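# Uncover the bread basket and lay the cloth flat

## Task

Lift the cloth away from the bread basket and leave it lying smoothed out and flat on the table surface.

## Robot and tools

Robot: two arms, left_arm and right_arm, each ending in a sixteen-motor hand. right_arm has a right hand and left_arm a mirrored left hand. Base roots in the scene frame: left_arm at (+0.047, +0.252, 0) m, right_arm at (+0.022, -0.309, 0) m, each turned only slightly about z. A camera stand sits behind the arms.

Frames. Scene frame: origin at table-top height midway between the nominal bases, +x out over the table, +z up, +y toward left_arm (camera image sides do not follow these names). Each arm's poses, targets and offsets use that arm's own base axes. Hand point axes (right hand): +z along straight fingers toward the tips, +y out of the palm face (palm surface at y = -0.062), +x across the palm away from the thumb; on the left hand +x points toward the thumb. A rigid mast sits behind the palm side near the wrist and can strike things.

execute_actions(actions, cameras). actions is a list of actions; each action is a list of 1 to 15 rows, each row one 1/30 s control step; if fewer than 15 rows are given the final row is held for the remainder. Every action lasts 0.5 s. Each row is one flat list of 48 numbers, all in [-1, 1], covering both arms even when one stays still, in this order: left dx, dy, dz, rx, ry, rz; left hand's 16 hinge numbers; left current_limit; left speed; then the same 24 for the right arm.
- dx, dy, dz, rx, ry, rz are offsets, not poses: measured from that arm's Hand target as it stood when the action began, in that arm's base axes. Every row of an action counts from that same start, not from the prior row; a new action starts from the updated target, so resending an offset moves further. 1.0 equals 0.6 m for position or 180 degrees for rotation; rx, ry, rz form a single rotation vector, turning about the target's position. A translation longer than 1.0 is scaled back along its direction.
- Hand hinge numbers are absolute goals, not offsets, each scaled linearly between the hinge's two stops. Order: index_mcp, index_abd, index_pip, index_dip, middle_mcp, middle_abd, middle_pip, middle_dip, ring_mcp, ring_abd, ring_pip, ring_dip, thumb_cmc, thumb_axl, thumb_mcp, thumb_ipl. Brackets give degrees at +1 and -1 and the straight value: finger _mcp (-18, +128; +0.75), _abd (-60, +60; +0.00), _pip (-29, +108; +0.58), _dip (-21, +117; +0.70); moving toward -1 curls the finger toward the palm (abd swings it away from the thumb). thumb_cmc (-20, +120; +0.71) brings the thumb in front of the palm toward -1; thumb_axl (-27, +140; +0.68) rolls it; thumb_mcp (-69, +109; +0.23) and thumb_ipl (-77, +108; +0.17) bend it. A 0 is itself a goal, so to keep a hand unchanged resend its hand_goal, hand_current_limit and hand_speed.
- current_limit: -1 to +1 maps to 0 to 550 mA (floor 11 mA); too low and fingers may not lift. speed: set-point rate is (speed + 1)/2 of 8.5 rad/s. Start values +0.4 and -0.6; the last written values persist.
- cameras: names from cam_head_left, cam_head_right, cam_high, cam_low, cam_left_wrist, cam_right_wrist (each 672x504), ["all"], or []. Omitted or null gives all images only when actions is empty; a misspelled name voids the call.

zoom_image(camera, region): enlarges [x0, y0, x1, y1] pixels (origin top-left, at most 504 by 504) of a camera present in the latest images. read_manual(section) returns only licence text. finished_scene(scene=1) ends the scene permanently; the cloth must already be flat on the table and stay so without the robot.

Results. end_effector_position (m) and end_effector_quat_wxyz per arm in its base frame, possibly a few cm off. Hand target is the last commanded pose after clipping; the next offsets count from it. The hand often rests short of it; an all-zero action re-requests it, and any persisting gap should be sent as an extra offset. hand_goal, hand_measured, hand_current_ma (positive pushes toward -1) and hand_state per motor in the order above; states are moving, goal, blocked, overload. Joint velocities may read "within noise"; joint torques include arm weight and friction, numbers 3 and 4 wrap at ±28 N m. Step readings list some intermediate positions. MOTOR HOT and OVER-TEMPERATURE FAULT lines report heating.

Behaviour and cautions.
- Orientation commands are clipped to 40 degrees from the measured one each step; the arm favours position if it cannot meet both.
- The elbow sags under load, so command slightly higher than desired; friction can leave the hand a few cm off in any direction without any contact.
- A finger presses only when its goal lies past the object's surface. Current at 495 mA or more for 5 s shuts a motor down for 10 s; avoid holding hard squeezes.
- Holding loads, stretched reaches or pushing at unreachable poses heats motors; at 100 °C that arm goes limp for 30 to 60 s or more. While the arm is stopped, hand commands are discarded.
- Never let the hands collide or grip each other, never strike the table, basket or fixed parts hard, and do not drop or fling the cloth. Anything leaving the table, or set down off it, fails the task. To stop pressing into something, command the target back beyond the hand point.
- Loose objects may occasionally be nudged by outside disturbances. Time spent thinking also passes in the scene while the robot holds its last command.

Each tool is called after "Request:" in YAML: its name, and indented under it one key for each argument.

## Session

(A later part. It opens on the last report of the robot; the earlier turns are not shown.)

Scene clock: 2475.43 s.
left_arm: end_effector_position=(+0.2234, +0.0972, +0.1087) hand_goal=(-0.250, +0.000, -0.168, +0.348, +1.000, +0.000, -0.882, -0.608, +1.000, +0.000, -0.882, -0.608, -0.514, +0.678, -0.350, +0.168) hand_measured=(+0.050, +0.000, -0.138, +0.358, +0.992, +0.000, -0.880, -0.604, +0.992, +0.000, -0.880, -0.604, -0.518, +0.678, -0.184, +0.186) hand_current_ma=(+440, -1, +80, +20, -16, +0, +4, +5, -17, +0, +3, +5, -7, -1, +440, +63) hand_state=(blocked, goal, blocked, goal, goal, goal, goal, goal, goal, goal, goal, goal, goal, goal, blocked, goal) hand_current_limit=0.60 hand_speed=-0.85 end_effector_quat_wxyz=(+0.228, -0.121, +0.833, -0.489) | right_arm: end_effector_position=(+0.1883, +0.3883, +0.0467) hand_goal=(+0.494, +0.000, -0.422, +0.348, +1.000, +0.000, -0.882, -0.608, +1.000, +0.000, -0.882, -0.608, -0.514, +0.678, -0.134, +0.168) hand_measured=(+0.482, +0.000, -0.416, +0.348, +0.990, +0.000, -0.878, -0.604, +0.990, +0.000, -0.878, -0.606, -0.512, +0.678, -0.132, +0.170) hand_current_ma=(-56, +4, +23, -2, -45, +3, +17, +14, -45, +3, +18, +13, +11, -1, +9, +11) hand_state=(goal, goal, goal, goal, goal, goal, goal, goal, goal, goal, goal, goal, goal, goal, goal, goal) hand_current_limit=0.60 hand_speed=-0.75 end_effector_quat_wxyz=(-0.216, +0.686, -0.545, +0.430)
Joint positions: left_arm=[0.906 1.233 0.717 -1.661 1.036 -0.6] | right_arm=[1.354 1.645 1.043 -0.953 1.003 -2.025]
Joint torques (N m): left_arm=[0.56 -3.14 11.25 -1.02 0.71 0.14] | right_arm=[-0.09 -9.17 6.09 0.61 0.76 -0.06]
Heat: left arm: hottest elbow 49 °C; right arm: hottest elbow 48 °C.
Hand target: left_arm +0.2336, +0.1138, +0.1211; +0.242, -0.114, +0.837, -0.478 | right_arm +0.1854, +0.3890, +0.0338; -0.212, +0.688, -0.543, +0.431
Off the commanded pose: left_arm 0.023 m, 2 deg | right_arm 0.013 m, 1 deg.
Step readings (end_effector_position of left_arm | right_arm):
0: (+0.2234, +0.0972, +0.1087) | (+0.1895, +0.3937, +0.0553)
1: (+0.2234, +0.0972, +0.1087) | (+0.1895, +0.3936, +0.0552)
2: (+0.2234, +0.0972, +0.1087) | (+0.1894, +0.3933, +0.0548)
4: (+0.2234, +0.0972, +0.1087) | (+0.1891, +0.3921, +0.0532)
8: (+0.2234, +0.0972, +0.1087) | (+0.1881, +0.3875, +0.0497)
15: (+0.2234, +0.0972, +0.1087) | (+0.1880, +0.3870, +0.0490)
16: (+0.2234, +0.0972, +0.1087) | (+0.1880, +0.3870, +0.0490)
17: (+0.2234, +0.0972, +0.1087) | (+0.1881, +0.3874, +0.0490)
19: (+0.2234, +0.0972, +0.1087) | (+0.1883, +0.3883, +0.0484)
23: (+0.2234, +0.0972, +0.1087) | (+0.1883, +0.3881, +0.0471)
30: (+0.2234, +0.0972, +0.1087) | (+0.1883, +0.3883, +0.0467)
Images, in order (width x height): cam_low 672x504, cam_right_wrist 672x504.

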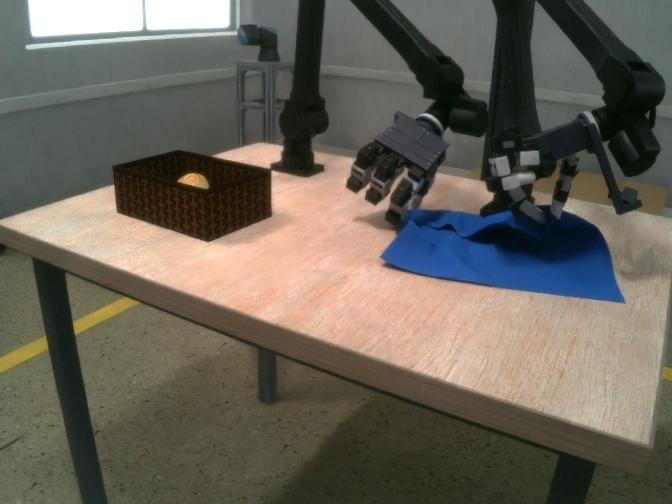

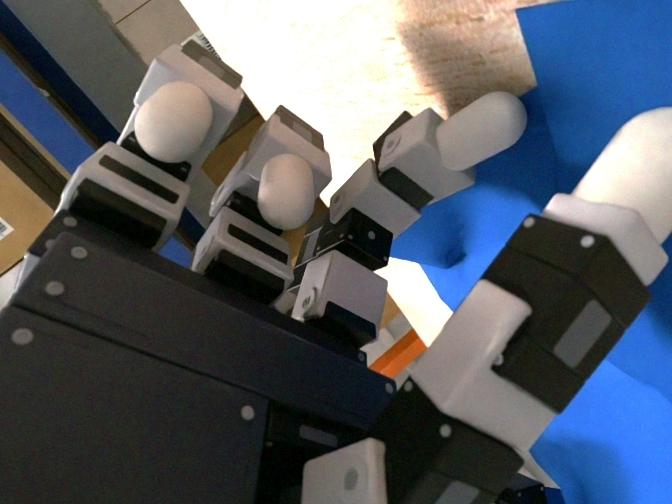

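Request:
execute_actions:
  actions:
    - [[0,0,0,0,0,0,-0.25,0,-0.168,0.348,1,0,-0.883,-0.609,1,0,-0.883,-0.609,-0.514,0.678,-0.35,0.168,0.6,-0.85,0,0,0.003,0,0,0,0.33,0,-0.34,0.348,1,0,-0.883,-0.609,1,0,-0.883,-0.609,-0.514,0.678,-0.135,0.168,0.6,-0.8]]
    - [[0,0,0,0,0,0,-0.25,0,-0.168,0.348,1,0,-0.883,-0.609,1,0,-0.883,-0.609,-0.514,0.678,-0.35,0.168,0.6,-0.85,0,0,0.002,0,0,0,0.2,0,-0.27,0.348,1,0,-0.883,-0.609,1,0,-0.883,-0.609,-0.514,0.678,-0.135,0.168,0.6,-0.8]]
  cameras: ["cam_right_wrist","cam_low"]

Request:
zoom_image:
  camera: "cam_right_wrist"
  region: [412, 0, 672, 260]

Scene clock: 2482.90 s.
left_arm: end_effector_position=(+0.2235, +0.0972, +0.1087) hand_goal=(-0.250, +0.000, -0.168, +0.348, +1.000, +0.000, -0.882, -0.608, +1.000, +0.000, -0.882, -0.608, -0.514, +0.678, -0.350, +0.168) hand_measured=(+0.050, +0.000, -0.138, +0.358, +0.992, +0.000, -0.880, -0.604, +0.992, +0.000, -0.880, -0.604, -0.518, +0.678, -0.184, +0.186) hand_current_ma=(+440, -1, +80, +20, -16, +0, +4, +5, -17, +0, +3, +5, -7, -1, +440, +63) hand_state=(blocked, goal, blocked, goal, goal, goal, goal, goal, goal, goal, goal, goal, goal, goal, blocked, goal) hand_current_limit=0.60 hand_speed=-0.85 end_effector_quat_wxyz=(+0.228, -0.121, +0.833, -0.489) | right_arm: end_effector_position=(+0.1883, +0.3884, +0.0467) hand_goal=(+0.200, +0.000, -0.270, +0.348, +1.000, +0.000, -0.882, -0.608, +1.000, +0.000, -0.882, -0.608, -0.514, +0.678, -0.134, +0.168) hand_measured=(+0.202, +0.000, -0.272, +0.348, +0.990, +0.000, -0.878, -0.604, +0.990, +0.000, -0.878, -0.606, -0.512, +0.678, -0.132, +0.170) hand_current_ma=(+7, +4, -5, -2, -45, +3, +17, +14, -45, +3, +18, +13, +11, -1, +9, +11) hand_state=(goal, goal, goal, goal, goal, goal, goal, goal, goal, goal, goal, goal, goal, goal, goal, goal) hand_current_limit=0.60 hand_speed=-0.80 end_effector_quat_wxyz=(-0.216, +0.686, -0.546, +0.430)
Joint positions: left_arm=[0.906 1.233 0.717 -1.661 1.036 -0.599] | right_arm=[1.354 1.645 1.043 -0.952 1.003 -2.025]
Joint torques (N m): left_arm=[0.62 -3.14 11.25 -1.02 0.71 0.14] | right_arm=[0.09 -9.35 6.35 0.31 0.74 -0.07]
Heat: left arm: hottest elbow 50 °C; right arm: hottest elbow 48 °C.
Hand target: left_arm +0.2336, +0.1139, +0.1211; +0.242, -0.114, +0.837, -0.478 | right_arm +0.1854, +0.3891, +0.0368; -0.212, +0.688, -0.543, +0.431
Off the commanded pose: left_arm 0.023 m, 2 deg | right_arm 0.010 m, 1 deg.
Step readings (end_effector_position of left_arm | right_arm):
0: (+0.2234, +0.0972, +0.1087) | (+0.1883, +0.3884, +0.0467)
1: (+0.2234, +0.0972, +0.1087) | (+0.1883, +0.3884, +0.0467)
2: (+0.2234, +0.0972, +0.1087) | (+0.1883, +0.3884, +0.0467)
4: (+0.2234, +0.0972, +0.1087) | (+0.1883, +0.3884, +0.0467)
8: (+0.2234, +0.0972, +0.1087) | (+0.1883, +0.3884, +0.0467)
15: (+0.2234, +0.0972, +0.1087) | (+0.1883, +0.3884, +0.0467)
16: (+0.2234, +0.0972, +0.1087) | (+0.1883, +0.3884, +0.0467)
17: (+0.2234, +0.0972, +0.1087) | (+0.1883, +0.3884, +0.0467)
19: (+0.2234, +0.0972, +0.1087) | (+0.1883, +0.3884, +0.0467)
23: (+0.2234, +0.0972, +0.1087) | (+0.1883, +0.3884, +0.0467)
30: (+0.2235, +0.0972, +0.1087) | (+0.1883, +0.3884, +0.0467)
Images, in order (width x height): cam_low 672x504, cam_right_wrist 672x504.

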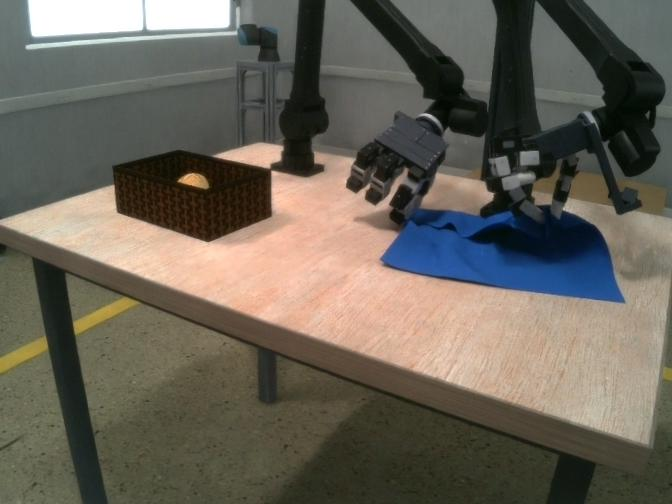

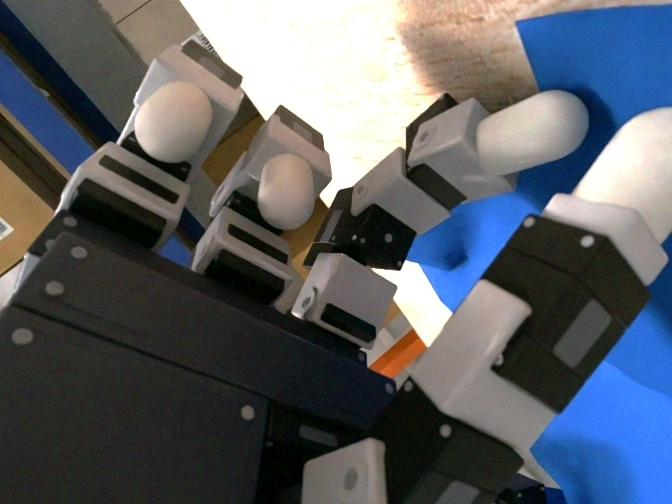

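Scaled by 1.938 from the camera's 672x504 image, which has a finer 960x720 frame.

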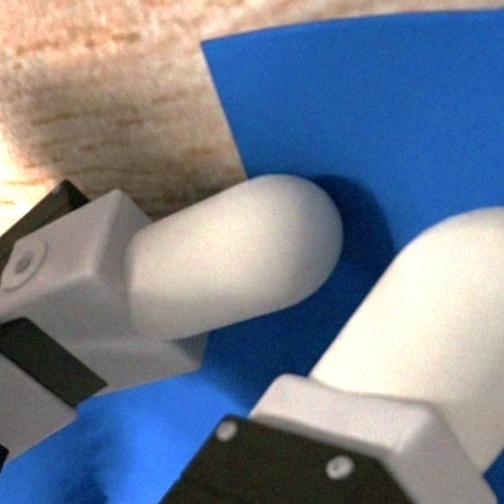

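Request:
execute_actions:
  actions:
    - [[0,0,0,0,0,0,-0.25,0,-0.168,0.348,1,0,-0.883,-0.609,1,0,-0.883,-0.609,-0.514,0.678,-0.35,0.168,0.6,-0.85,0,0,0.0,0,0,0,0.493,0,-0.423,0.348,1,0,-0.883,-0.609,1,0,-0.883,-0.609,-0.514,0.678,-0.135,0.168,0.6,-0.7]]
    - [[0,0,0,0,0,0,-0.25,0,-0.168,0.348,1,0,-0.883,-0.609,1,0,-0.883,-0.609,-0.514,0.678,-0.35,0.168,0.6,-0.85,0,0,-0.014,0,0,0,0.493,0,-0.423,0.348,1,0,-0.883,-0.609,1,0,-0.883,-0.609,-0.514,0.678,-0.135,0.168,0.6,-0.8]]
    - [[0,0,0,0,0,0,-0.25,0,-0.168,0.348,1,0,-0.883,-0.609,1,0,-0.883,-0.609,-0.514,0.678,-0.35,0.168,0.6,-0.85,0,0,0,0,0,0,0.4,0,-0.375,0.348,1,0,-0.883,-0.609,1,0,-0.883,-0.609,-0.514,0.678,-0.135,0.168,0.6,-0.85]]
  cameras: ["cam_right_wrist","cam_low"]

Request:
zoom_image:
  camera: "cam_right_wrist"
  region: [412, 0, 672, 260]

Scene clock: 2495.97 s.
left_arm: end_effector_position=(+0.2235, +0.0972, +0.1087) hand_goal=(-0.250, +0.000, -0.168, +0.348, +1.000, +0.000, -0.882, -0.608, +1.000, +0.000, -0.882, -0.608, -0.514, +0.678, -0.350, +0.168) hand_measured=(+0.050, +0.000, -0.138, +0.358, +0.992, +0.000, -0.880, -0.604, +0.992, +0.000, -0.880, -0.604, -0.518, +0.678, -0.184, +0.186) hand_current_ma=(+440, -1, +80, +20, -16, +0, +4, +5, -17, +0, +3, +5, -7, -1, +440, +63) hand_state=(blocked, goal, blocked, goal, goal, goal, goal, goal, goal, goal, goal, goal, goal, goal, blocked, goal) hand_current_limit=0.60 hand_speed=-0.85 end_effector_quat_wxyz=(+0.228, -0.121, +0.833, -0.489) | right_arm: end_effector_position=(+0.1891, +0.3895, +0.0436) hand_goal=(+0.400, +0.000, -0.374, +0.348, +1.000, +0.000, -0.882, -0.608, +1.000, +0.000, -0.882, -0.608, -0.514, +0.678, -0.134, +0.168) hand_measured=(+0.400, +0.000, -0.376, +0.346, +0.990, +0.000, -0.878, -0.604, +0.990, +0.000, -0.878, -0.606, -0.512, +0.678, -0.132, +0.170) hand_current_ma=(+0, +4, -11, -5, -45, +3, +17, +14, -45, +3, +18, +13, +11, -1, +9, +11) hand_state=(goal, goal, goal, goal, goal, goal, goal, goal, goal, goal, goal, goal, goal, goal, goal, goal) hand_current_limit=0.60 hand_speed=-0.85 end_effector_quat_wxyz=(-0.219, +0.685, -0.546, +0.430)
Joint positions: left_arm=[0.906 1.233 0.717 -1.661 1.036 -0.599] | right_arm=[1.354 1.649 1.039 -0.937 1.007 -2.025]
Joint torques (N m): left_arm=[0.62 -3.14 11.25 -1.02 0.71 0.14] | right_arm=[-0.32 -8.64 5.98 0.55 0.64 -0.05]
Heat: left arm: hottest elbow 50 °C; right arm: hottest elbow 47 °C.
Hand target: left_arm +0.2336, +0.1139, +0.1211; +0.242, -0.114, +0.837, -0.478 | right_arm +0.1854, +0.3890, +0.0284; -0.212, +0.688, -0.543, +0.431
Off the commanded pose: left_arm 0.023 m, 2 deg | right_arm 0.016 m, 1 deg.
Step readings (end_effector_position of left_arm | right_arm):
0: (+0.2235, +0.0972, +0.1087) | (+0.1883, +0.3884, +0.0467)
1: (+0.2235, +0.0972, +0.1087) | (+0.1883, +0.3884, +0.0467)
2: (+0.2235, +0.0972, +0.1087) | (+0.1883, +0.3884, +0.0467)
4: (+0.2235, +0.0972, +0.1087) | (+0.1883, +0.3884, +0.0467)
8: (+0.2235, +0.0972, +0.1087) | (+0.1883, +0.3884, +0.0467)
15: (+0.2235, +0.0972, +0.1087) | (+0.1883, +0.3884, +0.0467)
16: (+0.2235, +0.0972, +0.1087) | (+0.1883, +0.3884, +0.0467)
17: (+0.2235, +0.0972, +0.1087) | (+0.1883, +0.3884, +0.0467)
19: (+0.2235, +0.0972, +0.1087) | (+0.1884, +0.3887, +0.0462)
23: (+0.2235, +0.0972, +0.1087) | (+0.1884, +0.3890, +0.0443)
30: (+0.2235, +0.0972, +0.1087) | (+0.1885, +0.3891, +0.0433)
31: (+0.2235, +0.0972, +0.1087) | (+0.1885, +0.3891, +0.0433)
32: (+0.2235, +0.0972, +0.1087) | (+0.1885, +0.3891, +0.0433)
34: (+0.2235, +0.0972, +0.1087) | (+0.1890, +0.3891, +0.0436)
38: (+0.2235, +0.0972, +0.1087) | (+0.1891, +0.3895, +0.0436)
45: (+0.2235, +0.0972, +0.1087) | (+0.1891, +0.3895, +0.0436)
Images, in order (width x height): cam_low 672x504, cam_right_wrist 672x504.

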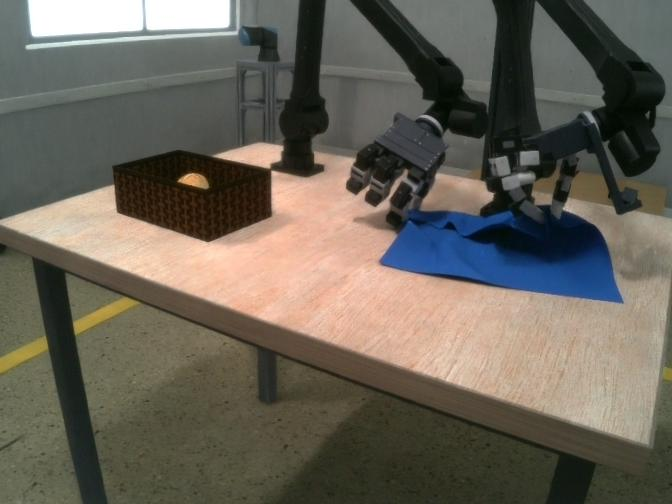

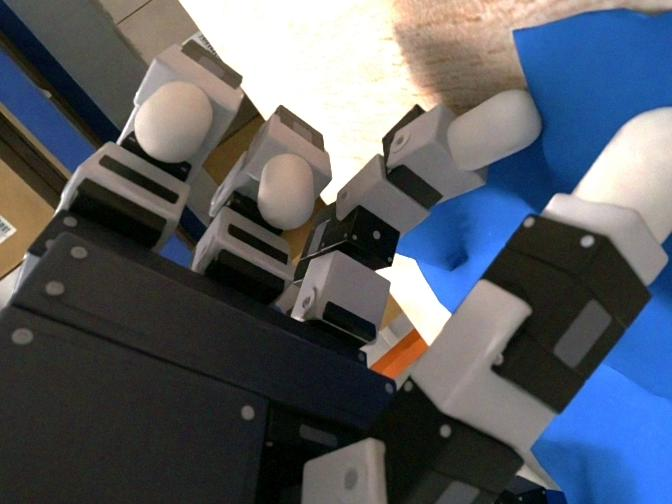

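Scaled by 1.938 from the camera's 672x504 image, which has a finer 960x720 frame.

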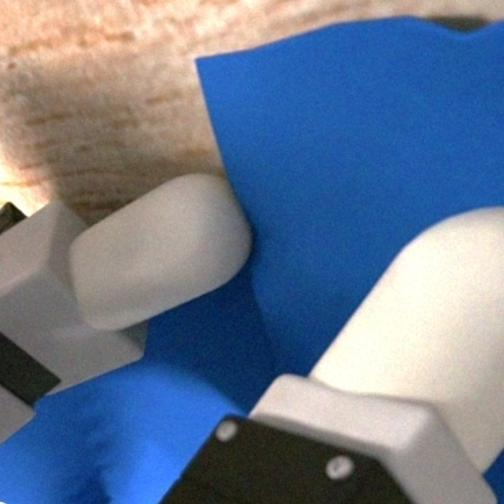

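Request:
execute_actions:
  actions:
    - [[0,0,0,0,0,0,-0.25,0,-0.168,0.348,1,0,-0.883,-0.609,1,0,-0.883,-0.609,-0.514,0.678,-0.35,0.168,0.6,-0.85,0,0,0.0,0,0,0,0.28,0,-0.31,0.348,1,0,-0.883,-0.609,1,0,-0.883,-0.609,-0.514,0.678,-0.135,0.168,0.6,-0.85]]
    - [[0,0,0,0,0,0,-0.25,0,-0.168,0.348,1,0,-0.883,-0.609,1,0,-0.883,-0.609,-0.514,0.678,-0.35,0.168,0.6,-0.85,0,0,0.0,0,0,0,0.15,0,-0.24,0.348,1,0,-0.883,-0.609,1,0,-0.883,-0.609,-0.514,0.678,-0.135,0.168,0.6,-0.85]]
  cameras: ["cam_right_wrist","cam_low"]

Request:
zoom_image:
  camera: "cam_right_wrist"
  region: [412, 0, 672, 260]

Request:
zoom_image:
  camera: "cam_low"
  region: [340, 150, 500, 260]

Scene clock: 2503.17 s.
left_arm: end_effector_position=(+0.2235, +0.0972, +0.1087) hand_goal=(-0.250, +0.000, -0.168, +0.348, +1.000, +0.000, -0.882, -0.608, +1.000, +0.000, -0.882, -0.608, -0.514, +0.678, -0.350, +0.168) hand_measured=(+0.050, +0.000, -0.138, +0.358, +0.992, +0.000, -0.880, -0.604, +0.992, +0.000, -0.880, -0.604, -0.518, +0.678, -0.184, +0.186) hand_current_ma=(+440, -1, +80, +20, -16, +0, +4, +5, -17, +0, +3, +5, -7, -1, +440, +63) hand_state=(blocked, goal, blocked, goal, goal, goal, goal, goal, goal, goal, goal, goal, goal, goal, blocked, goal) hand_current_limit=0.60 hand_speed=-0.85 end_effector_quat_wxyz=(+0.228, -0.121, +0.833, -0.489) | right_arm: end_effector_position=(+0.1893, +0.3895, +0.0435) hand_goal=(+0.150, +0.000, -0.240, +0.348, +1.000, +0.000, -0.882, -0.608, +1.000, +0.000, -0.882, -0.608, -0.514, +0.678, -0.134, +0.168) hand_measured=(+0.166, +0.000, -0.238, +0.346, +0.990, +0.000, -0.878, -0.604, +0.990, +0.000, -0.878, -0.606, -0.512, +0.678, -0.132, +0.170) hand_current_ma=(+75, +4, +4, -6, -45, +3, +17, +14, -45, +3, +18, +13, +11, -1, +9, +11) hand_state=(goal, goal, goal, goal, goal, goal, goal, goal, goal, goal, goal, goal, goal, goal, goal, goal) hand_current_limit=0.60 hand_speed=-0.85 end_effector_quat_wxyz=(-0.219, +0.685, -0.546, +0.430)
Joint positions: left_arm=[0.906 1.233 0.717 -1.661 1.036 -0.599] | right_arm=[1.354 1.65 1.039 -0.937 1.008 -2.025]
Joint torques (N m): left_arm=[0.62 -3.19 11.23 -1.02 0.71 0.14] | right_arm=[0.03 -8.59 5.91 0.54 0.61 -0.07]
Heat: left arm: hottest elbow 50 °C; right arm: hottest elbow 47 °C.
Hand target: left_arm +0.2336, +0.1139, +0.1211; +0.242, -0.114, +0.837, -0.478 | right_arm +0.1854, +0.3890, +0.0284; -0.212, +0.688, -0.543, +0.431
Off the commanded pose: left_arm 0.023 m, 2 deg | right_arm 0.016 m, 1 deg.
Step readings (end_effector_position of left_arm | right_arm):
0: (+0.2235, +0.0972, +0.1087) | (+0.1891, +0.3895, +0.0436)
1: (+0.2235, +0.0972, +0.1087) | (+0.1891, +0.3895, +0.0436)
2: (+0.2235, +0.0972, +0.1087) | (+0.1891, +0.3895, +0.0436)
4: (+0.2235, +0.0972, +0.1087) | (+0.1893, +0.3895, +0.0437)
8: (+0.2235, +0.0972, +0.1087) | (+0.1894, +0.3895, +0.0438)
15: (+0.2235, +0.0972, +0.1087) | (+0.1893, +0.3895, +0.0435)
16: (+0.2235, +0.0972, +0.1087) | (+0.1893, +0.3895, +0.0435)
17: (+0.2235, +0.0972, +0.1087) | (+0.1893, +0.3895, +0.0435)
19: (+0.2235, +0.0972, +0.1087) | (+0.1893, +0.3895, +0.0435)
23: (+0.2235, +0.0972, +0.1087) | (+0.1893, +0.3895, +0.0435)
30: (+0.2235, +0.0972, +0.1087) | (+0.1893, +0.3895, +0.0435)
Images, in order (width x height): cam_low 672x504, cam_right_wrist 672x504.

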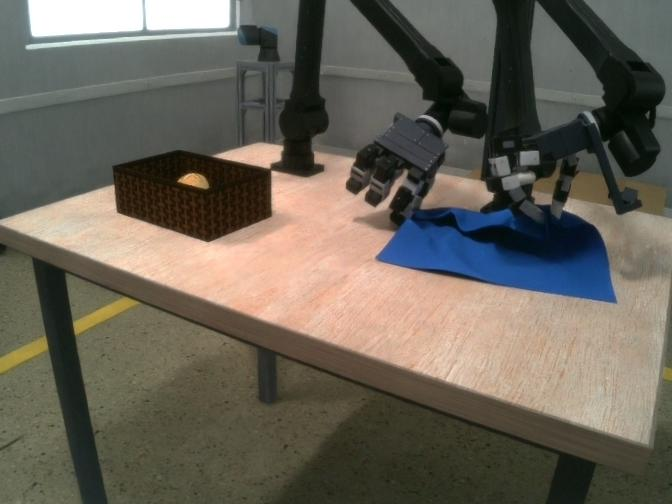

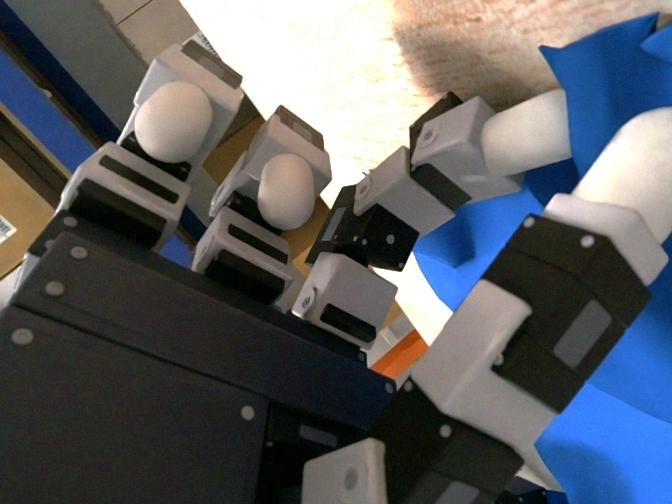

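Scaled by 1.938 from the camera's 672x504 image, which has a finer 960x720 frame.

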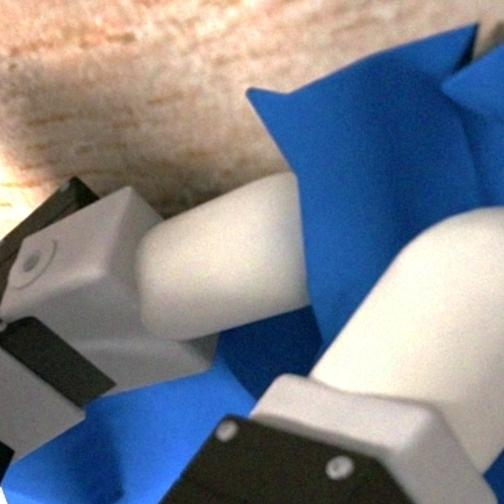

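Scaled by 3.150 from the camera's 672x504 image, which has a finer 960x720 frame.

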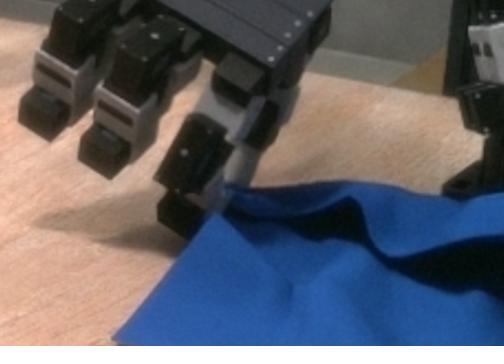

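Request:
execute_actions:
  actions:
    - [[0,0,0,0,0,0,-0.25,0,-0.168,0.348,1,0,-0.883,-0.609,1,0,-0.883,-0.609,-0.514,0.678,-0.35,0.168,0.6,-0.85,0,0,0.005,0,0,0,0.0,0,-0.168,0.348,1,0,-0.883,-0.609,1,0,-0.883,-0.609,-0.514,0.678,-0.2,0.168,0.6,-0.85]]
    - [[0,0,0,0,0,0,-0.25,0,-0.168,0.348,1,0,-0.883,-0.609,1,0,-0.883,-0.609,-0.514,0.678,-0.35,0.168,0.6,-0.85,0,0,0.02,0,0,0,-0.25,0,-0.168,0.348,1,0,-0.883,-0.609,1,0,-0.883,-0.609,-0.514,0.678,-0.35,0.168,0.6,-0.85]]
    - [[0,0,0,0,0,0,-0.25,0,-0.168,0.348,1,0,-0.883,-0.609,1,0,-0.883,-0.609,-0.514,0.678,-0.35,0.168,0.6,-0.85,0,0,0.06,0,0,0,-0.25,0,-0.168,0.348,1,0,-0.883,-0.609,1,0,-0.883,-0.609,-0.514,0.678,-0.35,0.168,0.6,-0.85]]
  cameras: ["cam_right_wrist","cam_low","cam_high"]

Request:
zoom_image:
  camera: "cam_right_wrist"
  region: [412, 0, 672, 260]

Request:
zoom_image:
  camera: "cam_low"
  region: [340, 150, 640, 320]

Scene clock: 2510.73 s.
left_arm: end_effector_position=(+0.2235, +0.0972, +0.1087) hand_goal=(-0.250, +0.000, -0.168, +0.348, +1.000, +0.000, -0.882, -0.608, +1.000, +0.000, -0.882, -0.608, -0.514, +0.678, -0.350, +0.168) hand_measured=(+0.050, +0.000, -0.138, +0.358, +0.992, +0.000, -0.880, -0.604, +0.992, +0.000, -0.880, -0.604, -0.518, +0.678, -0.184, +0.186) hand_current_ma=(+440, +0, +80, +20, -16, +0, +4, +5, -17, +0, +3, +5, -6, -1, +440, +63) hand_state=(blocked, goal, blocked, goal, goal, goal, goal, goal, goal, goal, goal, goal, goal, goal, blocked, goal) hand_current_limit=0.60 hand_speed=-0.85 end_effector_quat_wxyz=(+0.228, -0.121, +0.833, -0.489) | right_arm: end_effector_position=(+0.1850, +0.3720, +0.0625) hand_goal=(-0.250, +0.000, -0.168, +0.348, +1.000, +0.000, -0.882, -0.608, +1.000, +0.000, -0.882, -0.608, -0.514, +0.678, -0.350, +0.168) hand_measured=(+0.058, +0.002, -0.148, +0.352, +0.990, +0.000, -0.878, -0.604, +0.990, +0.000, -0.878, -0.606, -0.512, +0.678, -0.194, +0.186) hand_current_ma=(+440, +7, +90, +21, -45, +3, +17, +14, -45, +3, +18, +13, +6, -1, +440, +119) hand_state=(blocked, goal, goal, goal, goal, goal, goal, goal, goal, goal, goal, goal, goal, goal, blocked, goal) hand_current_limit=0.60 hand_speed=-0.85 end_effector_quat_wxyz=(-0.194, +0.694, -0.535, +0.441)
Joint positions: left_arm=[0.906 1.233 0.717 -1.661 1.036 -0.599] | right_arm=[1.354 1.616 1.051 -1.046 1.005 -2.024]
Joint torques (N m): left_arm=[0.56 -3.19 11.23 -1.02 0.71 0.14] | right_arm=[0.09 -11.22 9.33 -0.47 0.68 -0.08]
Heat: left arm: hottest elbow 50 °C; right arm: hottest elbow 46 °C.
Hand target: left_arm +0.2336, +0.1139, +0.1211; +0.242, -0.114, +0.837, -0.478 | right_arm +0.1854, +0.3891, +0.0795; -0.212, +0.688, -0.543, +0.431
Off the commanded pose: left_arm 0.023 m, 2 deg | right_arm 0.024 m, 3 deg.
Step readings (end_effector_position of left_arm | right_arm):
0: (+0.2235, +0.0972, +0.1087) | (+0.1893, +0.3895, +0.0435)
1: (+0.2235, +0.0972, +0.1087) | (+0.1893, +0.3895, +0.0435)
2: (+0.2235, +0.0972, +0.1087) | (+0.1893, +0.3895, +0.0435)
4: (+0.2235, +0.0972, +0.1087) | (+0.1893, +0.3895, +0.0435)
8: (+0.2235, +0.0972, +0.1087) | (+0.1893, +0.3895, +0.0435)
15: (+0.2235, +0.0972, +0.1087) | (+0.1893, +0.3895, +0.0435)
16: (+0.2235, +0.0972, +0.1087) | (+0.1893, +0.3895, +0.0435)
17: (+0.2235, +0.0972, +0.1087) | (+0.1893, +0.3895, +0.0435)
19: (+0.2235, +0.0972, +0.1087) | (+0.1892, +0.3892, +0.0436)
23: (+0.2235, +0.0972, +0.1087) | (+0.1889, +0.3877, +0.0436)
30: (+0.2235, +0.0972, +0.1087) | (+0.1887, +0.3869, +0.0437)
31: (+0.2235, +0.0972, +0.1087) | (+0.1886, +0.3866, +0.0437)
32: (+0.2235, +0.0972, +0.1087) | (+0.1882, +0.3846, +0.0438)
34: (+0.2235, +0.0972, +0.1087) | (+0.1869, +0.3794, +0.0458)
38: (+0.2235, +0.0972, +0.1087) | (+0.1848, +0.3711, +0.0521)
45: (+0.2235, +0.0972, +0.1087) | (+0.1851, +0.3724, +0.0622)
Images, in order (width x height): cam_high 672x504, cam_low 672x504, cam_right_wrist 672x504.

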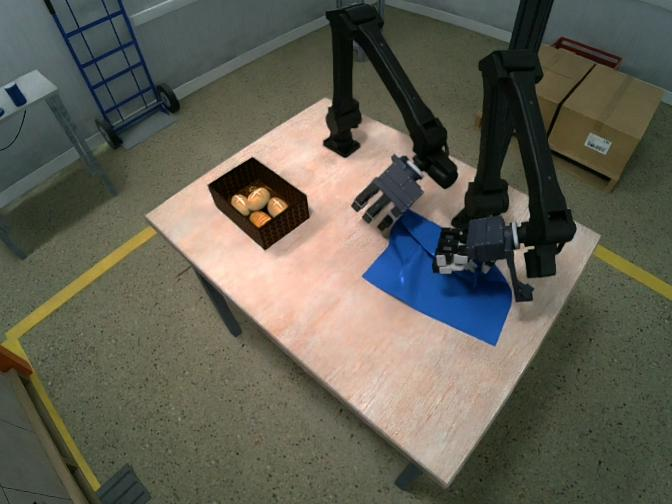

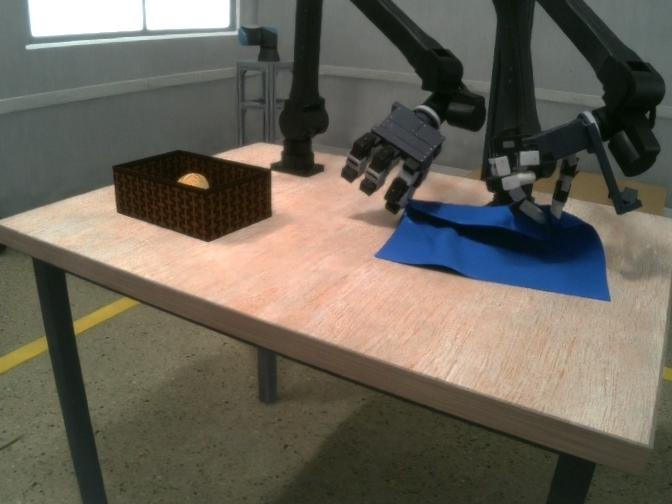

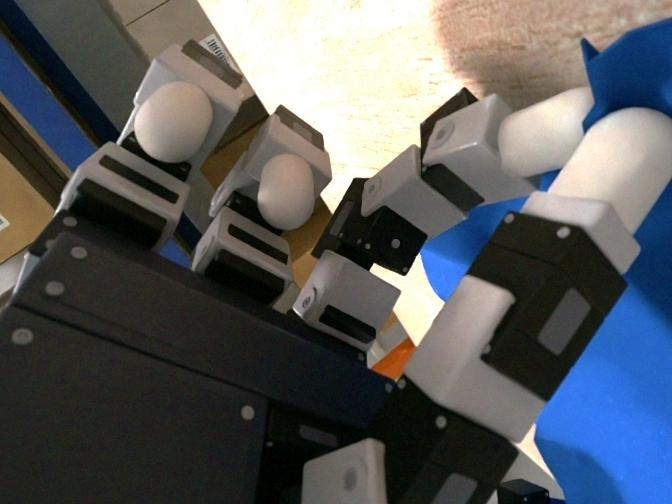

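Scaled by 1.938 from the camera's 672x504 image, which has a finer 960x720 frame.

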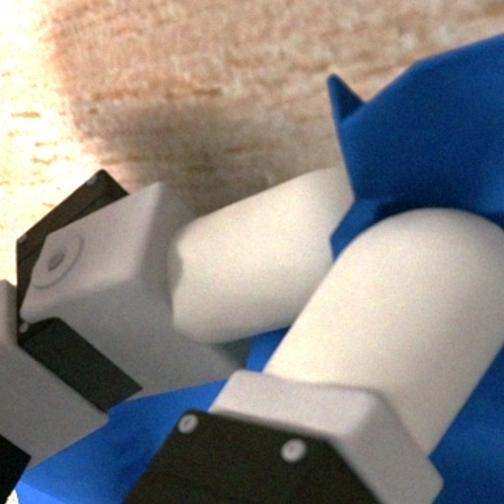

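Scaled by 1.680 from the camera's 672x504 image, which has a finer 960x720 frame.

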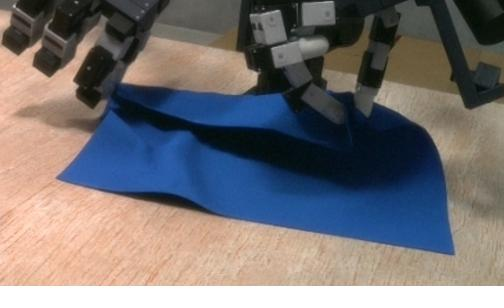

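Request:
execute_actions:
  actions:
    - [[0,0,-0.03,0,0,0,-0.25,0,-0.168,0.348,1,0,-0.883,-0.609,1,0,-0.883,-0.609,-0.514,0.678,-0.35,0.168,0.6,-0.85,0,0,0,0,0,0,-0.25,0,-0.168,0.348,1,0,-0.883,-0.609,1,0,-0.883,-0.609,-0.514,0.678,-0.35,0.168,0.6,-0.85]]
    - [[0,0,-0.03,0,0,0,0.0,0,-0.168,0.348,1,0,-0.883,-0.609,1,0,-0.883,-0.609,-0.514,0.678,-0.2,0.168,0.6,-0.85,0,0,0,0,0,0,-0.25,0,-0.168,0.348,1,0,-0.883,-0.609,1,0,-0.883,-0.609,-0.514,0.678,-0.35,0.168,0.6,-0.85]]
    - [[0,0,0,0,0,0,0.3,0,-0.3,0.348,1,0,-0.883,-0.609,1,0,-0.883,-0.609,-0.514,0.678,0.0,0.168,0.6,-0.75,0,0,0,0,0,0,-0.25,0,-0.168,0.348,1,0,-0.883,-0.609,1,0,-0.883,-0.609,-0.514,0.678,-0.35,0.168,0.6,-0.85]]
    - [[0,0,0.08,0,0,0,0.493,0,-0.423,0.348,1,0,-0.883,-0.609,1,0,-0.883,-0.609,-0.514,0.678,0.1,0.168,0.6,-0.75,0,0,0,0,0,0,-0.25,0,-0.168,0.348,1,0,-0.883,-0.609,1,0,-0.883,-0.609,-0.514,0.678,-0.35,0.168,0.6,-0.85]]
    - [[0.1,0.15,0.1,0,0,0,0.493,0,-0.423,0.348,1,0,-0.883,-0.609,1,0,-0.883,-0.609,-0.514,0.678,-0.135,0.168,0.6,-0.75,0,0,0,0,0,0,-0.25,0,-0.168,0.348,1,0,-0.883,-0.609,1,0,-0.883,-0.609,-0.514,0.678,-0.35,0.168,0.6,-0.85]]
  cameras: ["cam_low","cam_high","cam_head_left"]

Request:
zoom_image:
  camera: "cam_low"
  region: [350, 150, 650, 320]

Request:
zoom_image:
  camera: "cam_high"
  region: [340, 180, 540, 360]

Request:
zoom_image:
  camera: "cam_head_left"
  region: [150, 310, 370, 470]

Scene clock: 2550.70 s.
left_arm: end_effector_position=(+0.2861, +0.1889, +0.1775) hand_goal=(+0.494, +0.000, -0.422, +0.348, +1.000, +0.000, -0.882, -0.608, +1.000, +0.000, -0.882, -0.608, -0.514, +0.678, -0.134, +0.168) hand_measured=(+0.482, +0.000, -0.418, +0.352, +0.992, +0.000, -0.880, -0.604, +0.992, +0.000, -0.880, -0.604, -0.512, +0.678, -0.132, +0.170) hand_current_ma=(-27, +0, +6, +5, -16, +0, +4, +5, -17, +0, +3, +5, +3, +1, +4, +3) hand_state=(goal, goal, goal, goal, goal, goal, goal, goal, goal, goal, goal, goal, goal, goal, goal, goal) hand_current_limit=0.60 hand_speed=-0.75 end_effector_quat_wxyz=(+0.247, -0.144, +0.847, -0.448) | right_arm: end_effector_position=(+0.1850, +0.3720, +0.0625) hand_goal=(-0.250, +0.000, -0.168, +0.348, +1.000, +0.000, -0.882, -0.608, +1.000, +0.000, -0.882, -0.608, -0.514, +0.678, -0.350, +0.168) hand_measured=(+0.058, +0.002, -0.148, +0.352, +0.990, +0.000, -0.878, -0.604, +0.990, +0.000, -0.878, -0.606, -0.512, +0.678, -0.194, +0.186) hand_current_ma=(+440, +7, +90, +21, -45, +3, +17, +14, -45, +3, +18, +13, +6, -1, +440, +119) hand_state=(blocked, goal, goal, goal, goal, goal, goal, goal, goal, goal, goal, goal, goal, goal, blocked, goal) hand_current_limit=0.60 hand_speed=-0.85 end_effector_quat_wxyz=(-0.194, +0.694, -0.535, +0.441)
Joint positions: left_arm=[0.909 1.358 1.066 -1.689 1.024 -0.765] | right_arm=[1.354 1.616 1.051 -1.046 1.005 -2.024]
Joint torques (N m): left_arm=[0.26 -6.42 12.34 -0.27 0.81 -0.04] | right_arm=[0.15 -11.28 9.4 -0.53 0.69 -0.09]
Heat: left arm: hottest elbow 50 °C; right arm: hottest elbow 50 °C.
Hand target: left_arm +0.2937, +0.2039, +0.1932; +0.242, -0.114, +0.837, -0.478 | right_arm +0.1854, +0.3891, +0.0795; -0.212, +0.688, -0.543, +0.431
Off the commanded pose: left_arm 0.023 m, 5 deg | right_arm 0.024 m, 3 deg.
joint sent to its limit (left arm) — joint 4 (wrist pitch), lower limit. The joint targets are off in orientation, not in position.
Step readings (end_effector_position of left_arm | right_arm):
0: (+0.2235, +0.0972, +0.1087) | (+0.1850, +0.3720, +0.0625)
1: (+0.2235, +0.0972, +0.1086) | (+0.1850, +0.3720, +0.0625)
2: (+0.2235, +0.0973, +0.1084) | (+0.1850, +0.3720, +0.0625)
4: (+0.2245, +0.0985, +0.1065) | (+0.1850, +0.3720, +0.0625)
8: (+0.2265, +0.1015, +0.1013) | (+0.1850, +0.3720, +0.0625)
15: (+0.2276, +0.1028, +0.0995) | (+0.1850, +0.3720, +0.0625)
16: (+0.2277, +0.1030, +0.0994) | (+0.1850, +0.3720, +0.0625)
17: (+0.2284, +0.1039, +0.0989) | (+0.1850, +0.3720, +0.0625)
19: (+0.2306, +0.1068, +0.0964) | (+0.1850, +0.3720, +0.0625)
23: (+0.2334, +0.1104, +0.0907) | (+0.1850, +0.3720, +0.0625)
30: (+0.2347, +0.1121, +0.0884) | (+0.1850, +0.3720, +0.0625)
31: (+0.2348, +0.1121, +0.0884) | (+0.1850, +0.3720, +0.0625)
32: (+0.2348, +0.1122, +0.0884) | (+0.1850, +0.3720, +0.0625)
34: (+0.2349, +0.1123, +0.0883) | (+0.1850, +0.3720, +0.0625)
38: (+0.2350, +0.1124, +0.0883) | (+0.1850, +0.3720, +0.0625)
45: (+0.2350, +0.1125, +0.0883) | (+0.1850, +0.3720, +0.0625)
46: (+0.2350, +0.1124, +0.0883) | (+0.1850, +0.3720, +0.0625)
47: (+0.2342, +0.1115, +0.0889) | (+0.1850, +0.3720, +0.0625)
49: (+0.2301, +0.1062, +0.0930) | (+0.1850, +0.3720, +0.0625)
53: (+0.2245, +0.0990, +0.1060) | (+0.1850, +0.3720, +0.0625)
60: (+0.2252, +0.1002, +0.1164) | (+0.1850, +0.3720, +0.0625)
61: (+0.2258, +0.1010, +0.1173) | (+0.1850, +0.3720, +0.0625)
62: (+0.2269, +0.1039, +0.1197) | (+0.1850, +0.3720, +0.0625)
64: (+0.2378, +0.1204, +0.1325) | (+0.1850, +0.3720, +0.0625)
68: (+0.2753, +0.1705, +0.1712) | (+0.1850, +0.3720, +0.0625)
75: (+0.2871, +0.1893, +0.1822) | (+0.1850, +0.3720, +0.0625)
Images, in order (width x height): cam_head_left 672x504, cam_high 672x504, cam_low 672x504.

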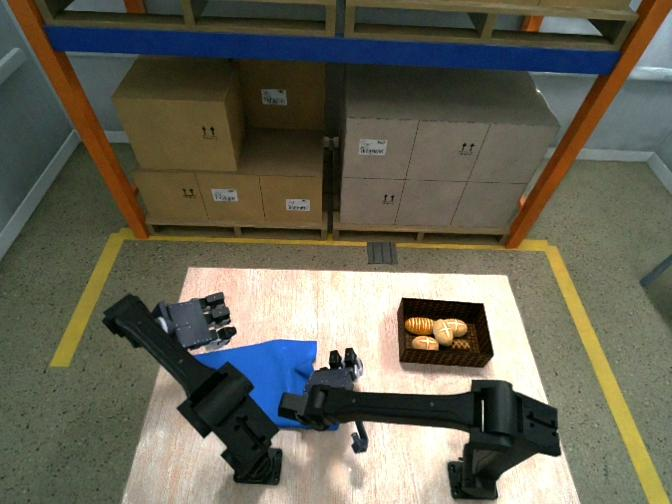

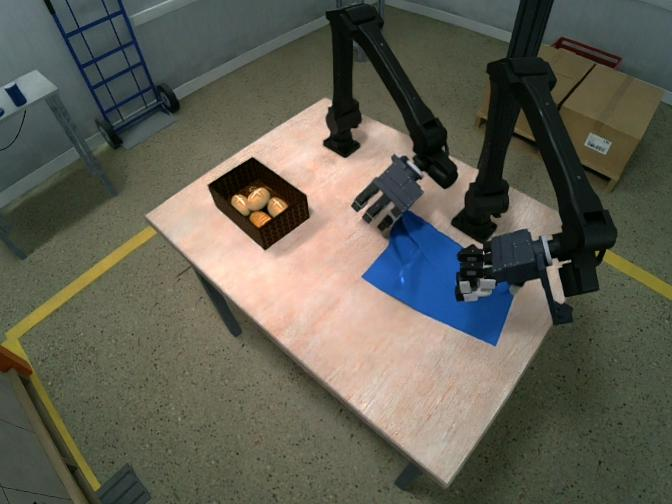

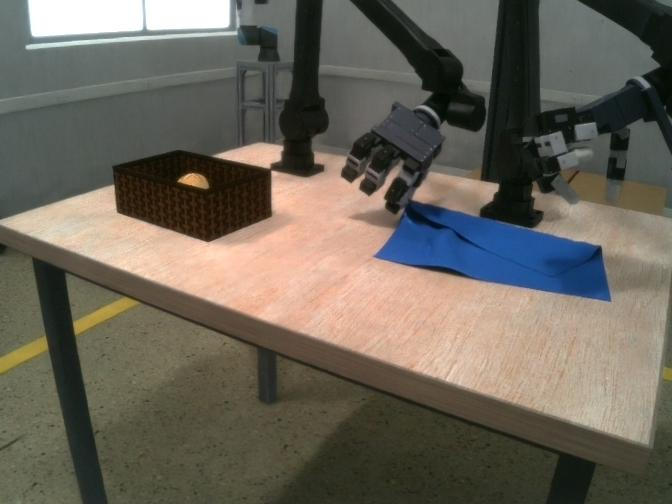

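Scaled by 1.680 from the camera's 672x504 image, which has a finer 960x720 frame.

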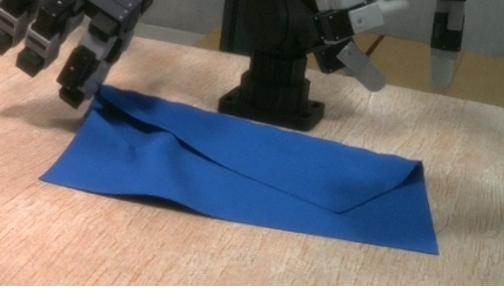

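Scaled by 2.520 from the camera's 672x504 image, which has a finer 960x720 frame.

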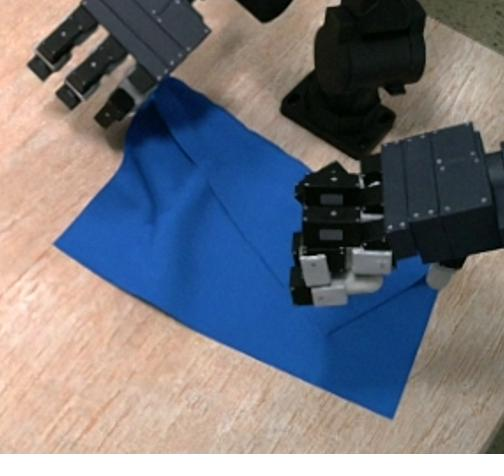

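Scaled by 2.291 from the camera's 672x504 image, which has a finer 960x720 frame.

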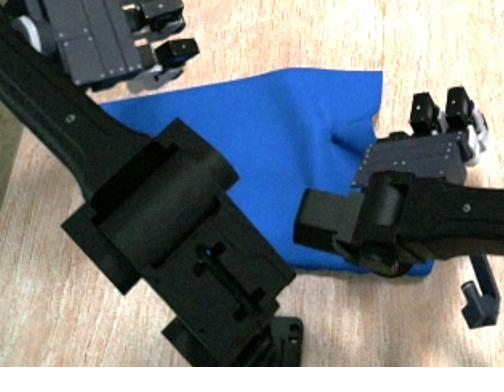

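Request:
execute_actions:
  actions:
    - [[0.02,0.02,-0.08,0,0,0,0.493,0,-0.423,0.348,1,0,-0.883,-0.609,1,0,-0.883,-0.609,-0.514,0.678,-0.135,0.168,0.7,-0.75,0,0,0,0,0,0,-0.25,0,-0.168,0.348,1,0,-0.883,-0.609,1,0,-0.883,-0.609,-0.514,0.678,-0.35,0.168,0.6,-0.85]]
    - [[0,0,-0.08,0,0,0,0.493,0,-0.423,0.348,1,0,-0.883,-0.609,1,0,-0.883,-0.609,-0.514,0.678,-0.135,0.168,0.7,-0.75,0,0,0,0,0,0,-0.25,0,-0.168,0.348,1,0,-0.883,-0.609,1,0,-0.883,-0.609,-0.514,0.678,-0.35,0.168,0.6,-0.85]]
    - [[0,0,-0.045,0,0,0,0.493,0,-0.423,0.348,1,0,-0.883,-0.609,1,0,-0.883,-0.609,-0.514,0.678,-0.135,0.168,0.7,-0.75,0,0,0,0,0,0,-0.25,0,-0.168,0.348,1,0,-0.883,-0.609,1,0,-0.883,-0.609,-0.514,0.678,-0.35,0.168,0.6,-0.85]]
  cameras: ["cam_low","cam_high"]

Request:
zoom_image:
  camera: "cam_low"
  region: [480, 170, 672, 320]

Scene clock: 2570.40 s.
left_arm: end_effector_position=(+0.3070, +0.2130, +0.0720) hand_goal=(+0.494, +0.000, -0.422, +0.348, +1.000, +0.000, -0.882, -0.608, +1.000, +0.000, -0.882, -0.608, -0.514, +0.678, -0.134, +0.168) hand_measured=(+0.482, +0.000, -0.418, +0.352, +0.992, +0.000, -0.880, -0.604, +0.992, +0.000, -0.880, -0.604, -0.512, +0.678, -0.132, +0.170) hand_current_ma=(-25, +0, +6, +5, -16, +0, +4, +5, -17, +0, +3, +5, +3, +1, +4, +3) hand_state=(goal, goal, goal, goal, goal, goal, goal, goal, goal, goal, goal, goal, goal, goal, goal, goal) hand_current_limit=0.70 hand_speed=-0.75 end_effector_quat_wxyz=(+0.237, -0.114, +0.837, -0.480) | right_arm: end_effector_position=(+0.1850, +0.3720, +0.0625) hand_goal=(-0.250, +0.000, -0.168, +0.348, +1.000, +0.000, -0.882, -0.608, +1.000, +0.000, -0.882, -0.608, -0.514, +0.678, -0.350, +0.168) hand_measured=(+0.058, +0.002, -0.148, +0.352, +0.990, +0.000, -0.878, -0.604, +0.990, +0.000, -0.878, -0.606, -0.512, +0.678, -0.194, +0.186) hand_current_ma=(+440, +7, +90, +21, -45, +3, +17, +14, -45, +3, +18, +13, +6, -1, +440, +119) hand_state=(blocked, goal, goal, goal, goal, goal, goal, goal, goal, goal, goal, goal, goal, goal, blocked, goal) hand_current_limit=0.60 hand_speed=-0.85 end_effector_quat_wxyz=(-0.194, +0.694, -0.535, +0.441)
Joint positions: left_arm=[0.92 1.64 1.036 -1.564 1.028 -0.577] | right_arm=[1.354 1.616 1.051 -1.046 1.005 -2.024]
Joint torques (N m): left_arm=[0.5 -8.88 6 -0.27 0.79 0.14] | right_arm=[-0.09 -11.34 9.4 -0.49 0.68 -0.09]
Heat: left arm: hottest elbow 52 °C; right arm: hottest elbow 51 °C.
Hand target: left_arm +0.3056, +0.2160, +0.0702; +0.242, -0.114, +0.837, -0.478 | right_arm +0.1854, +0.3891, +0.0795; -0.212, +0.688, -0.543, +0.431
Off the commanded pose: left_arm 0.004 m, 1 deg | right_arm 0.024 m, 3 deg.
Step readings (end_effector_position of left_arm | right_arm):
0: (+0.2860, +0.1889, +0.1775) | (+0.1850, +0.3720, +0.0625)
1: (+0.2861, +0.1889, +0.1774) | (+0.1850, +0.3720, +0.0625)
2: (+0.2865, +0.1896, +0.1758) | (+0.1850, +0.3720, +0.0625)
4: (+0.2888, +0.1923, +0.1691) | (+0.1850, +0.3720, +0.0625)
8: (+0.2930, +0.1966, +0.1418) | (+0.1850, +0.3720, +0.0625)
15: (+0.2954, +0.1984, +0.1282) | (+0.1850, +0.3720, +0.0625)
16: (+0.2956, +0.1986, +0.1282) | (+0.1850, +0.3720, +0.0625)
17: (+0.2965, +0.1996, +0.1277) | (+0.1850, +0.3720, +0.0625)
19: (+0.2994, +0.2029, +0.1240) | (+0.1850, +0.3720, +0.0625)
23: (+0.3038, +0.2091, +0.1085) | (+0.1850, +0.3720, +0.0625)
30: (+0.3058, +0.2118, +0.0975) | (+0.1850, +0.3720, +0.0625)
31: (+0.3060, +0.2120, +0.0975) | (+0.1850, +0.3720, +0.0625)
32: (+0.3066, +0.2128, +0.0964) | (+0.1850, +0.3720, +0.0625)
34: (+0.3078, +0.2141, +0.0924) | (+0.1850, +0.3720, +0.0625)
38: (+0.3070, +0.2129, +0.0796) | (+0.1850, +0.3720, +0.0625)
45: (+0.3069, +0.2128, +0.0721) | (+0.1850, +0.3720, +0.0625)
Images, in order (width x height): cam_high 672x504, cam_low 672x504.

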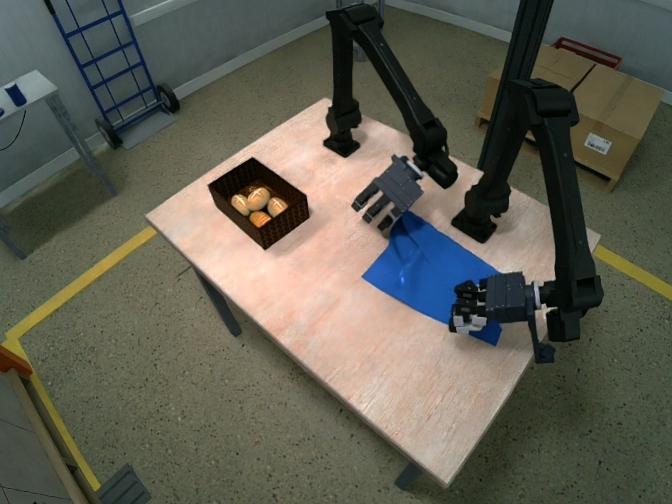

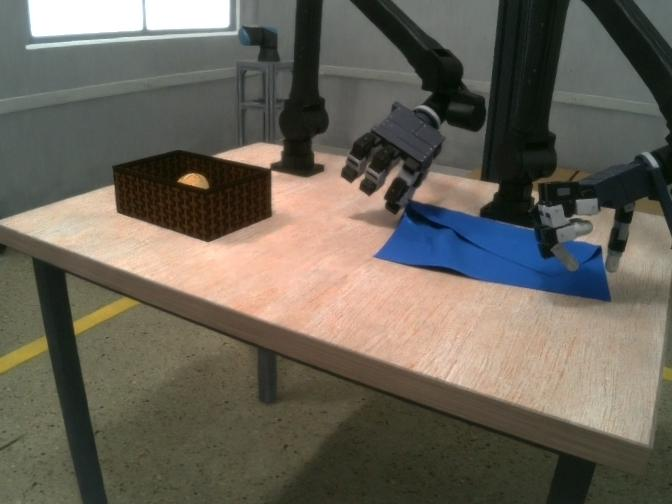

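Scaled by 2.625 from the camera's 672x504 image, which has a finer 960x720 frame.

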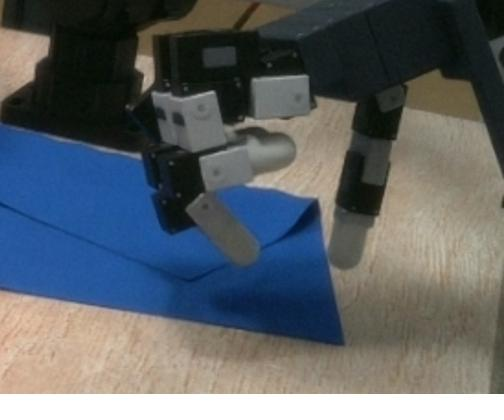

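Request:
execute_actions:
  actions:
    - [[-0.032,-0.048,-0.015,0,0,0,0.493,0,-0.423,0.348,1,0,-0.883,-0.609,1,0,-0.883,-0.609,-0.514,0.678,-0.135,0.168,0.7,-0.75,0,0,0,0,0,0,-0.25,0,-0.168,0.348,1,0,-0.883,-0.609,1,0,-0.883,-0.609,-0.514,0.678,-0.35,0.168,0.6,-0.85]]
    - [[0,0,-0.025,0,0,0,0.493,0,-0.423,0.348,1,0,-0.883,-0.609,1,0,-0.883,-0.609,-0.514,0.678,-0.135,0.168,0.7,-0.75,0,0,0,0,0,0,-0.25,0,-0.168,0.348,1,0,-0.883,-0.609,1,0,-0.883,-0.609,-0.514,0.678,-0.35,0.168,0.6,-0.85]]
  cameras: ["cam_low"]

Request:
zoom_image:
  camera: "cam_low"
  region: [480, 170, 672, 320]

Scene clock: 2578.27 s.
left_arm: end_effector_position=(+0.2882, +0.1876, +0.0502) hand_goal=(+0.494, +0.000, -0.422, +0.348, +1.000, +0.000, -0.882, -0.608, +1.000, +0.000, -0.882, -0.608, -0.514, +0.678, -0.134, +0.168) hand_measured=(+0.482, +0.000, -0.418, +0.352, +0.992, +0.000, -0.880, -0.604, +0.992, +0.000, -0.880, -0.604, -0.512, +0.678, -0.132, +0.170) hand_current_ma=(-25, +0, +6, +5, -16, +0, +4, +5, -17, +0, +3, +5, +3, +1, +4, +3) hand_state=(goal, goal, goal, goal, goal, goal, goal, goal, goal, goal, goal, goal, goal, goal, goal, goal) hand_current_limit=0.70 hand_speed=-0.75 end_effector_quat_wxyz=(+0.242, -0.110, +0.838, -0.476) | right_arm: end_effector_position=(+0.1850, +0.3720, +0.0625) hand_goal=(-0.250, +0.000, -0.168, +0.348, +1.000, +0.000, -0.882, -0.608, +1.000, +0.000, -0.882, -0.608, -0.514, +0.678, -0.350, +0.168) hand_measured=(+0.058, +0.002, -0.148, +0.352, +0.990, +0.000, -0.878, -0.604, +0.990, +0.000, -0.878, -0.606, -0.512, +0.678, -0.194, +0.186) hand_current_ma=(+440, +7, +90, +21, -45, +3, +17, +14, -45, +3, +18, +13, +6, -1, +440, +119) hand_state=(blocked, goal, goal, goal, goal, goal, goal, goal, goal, goal, goal, goal, goal, goal, blocked, goal) hand_current_limit=0.60 hand_speed=-0.85 end_effector_quat_wxyz=(-0.194, +0.694, -0.535, +0.441)
Joint positions: left_arm=[0.92 1.596 0.911 -1.468 1.03 -0.575] | right_arm=[1.354 1.616 1.051 -1.046 1.005 -2.024]
Joint torques (N m): left_arm=[0.03 -7.36 5.38 -0.27 0.83 0.04] | right_arm=[-0.03 -11.4 9.39 -0.5 0.68 -0.09]
Heat: left arm: hottest elbow 51 °C; right arm: hottest elbow 51 °C.
Hand target: left_arm +0.2863, +0.1870, +0.0462; +0.242, -0.114, +0.837, -0.478 | right_arm +0.1854, +0.3891, +0.0795; -0.212, +0.688, -0.543, +0.431
Off the commanded pose: left_arm 0.004 m, 1 deg | right_arm 0.024 m, 3 deg.
Step readings (end_effector_position of left_arm | right_arm):
0: (+0.3070, +0.2130, +0.0720) | (+0.1850, +0.3720, +0.0625)
1: (+0.3068, +0.2126, +0.0717) | (+0.1850, +0.3720, +0.0625)
2: (+0.3060, +0.2112, +0.0699) | (+0.1850, +0.3720, +0.0625)
4: (+0.3014, +0.2047, +0.0651) | (+0.1850, +0.3720, +0.0625)
8: (+0.2868, +0.1859, +0.0557) | (+0.1850, +0.3720, +0.0625)
15: (+0.2865, +0.1854, +0.0570) | (+0.1850, +0.3720, +0.0625)
16: (+0.2867, +0.1856, +0.0573) | (+0.1850, +0.3720, +0.0625)
17: (+0.2870, +0.1861, +0.0568) | (+0.1850, +0.3720, +0.0625)
19: (+0.2880, +0.1874, +0.0550) | (+0.1850, +0.3720, +0.0625)
23: (+0.2877, +0.1870, +0.0515) | (+0.1850, +0.3720, +0.0625)
30: (+0.2881, +0.1875, +0.0503) | (+0.1850, +0.3720, +0.0625)
Images, in order (width x height): cam_low 672x504.

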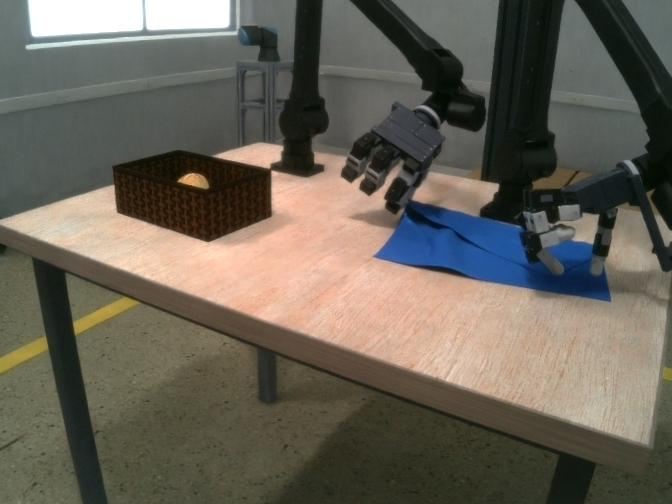

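Scaled by 2.625 from the camera's 672x504 image, which has a finer 960x720 frame.

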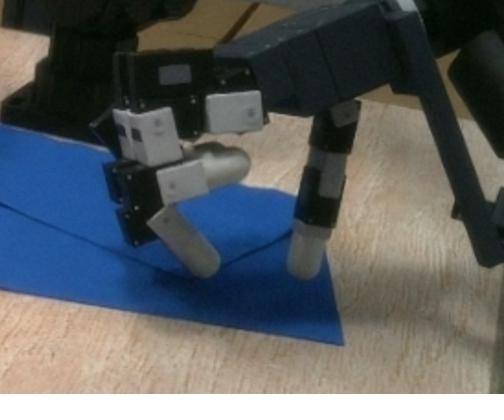

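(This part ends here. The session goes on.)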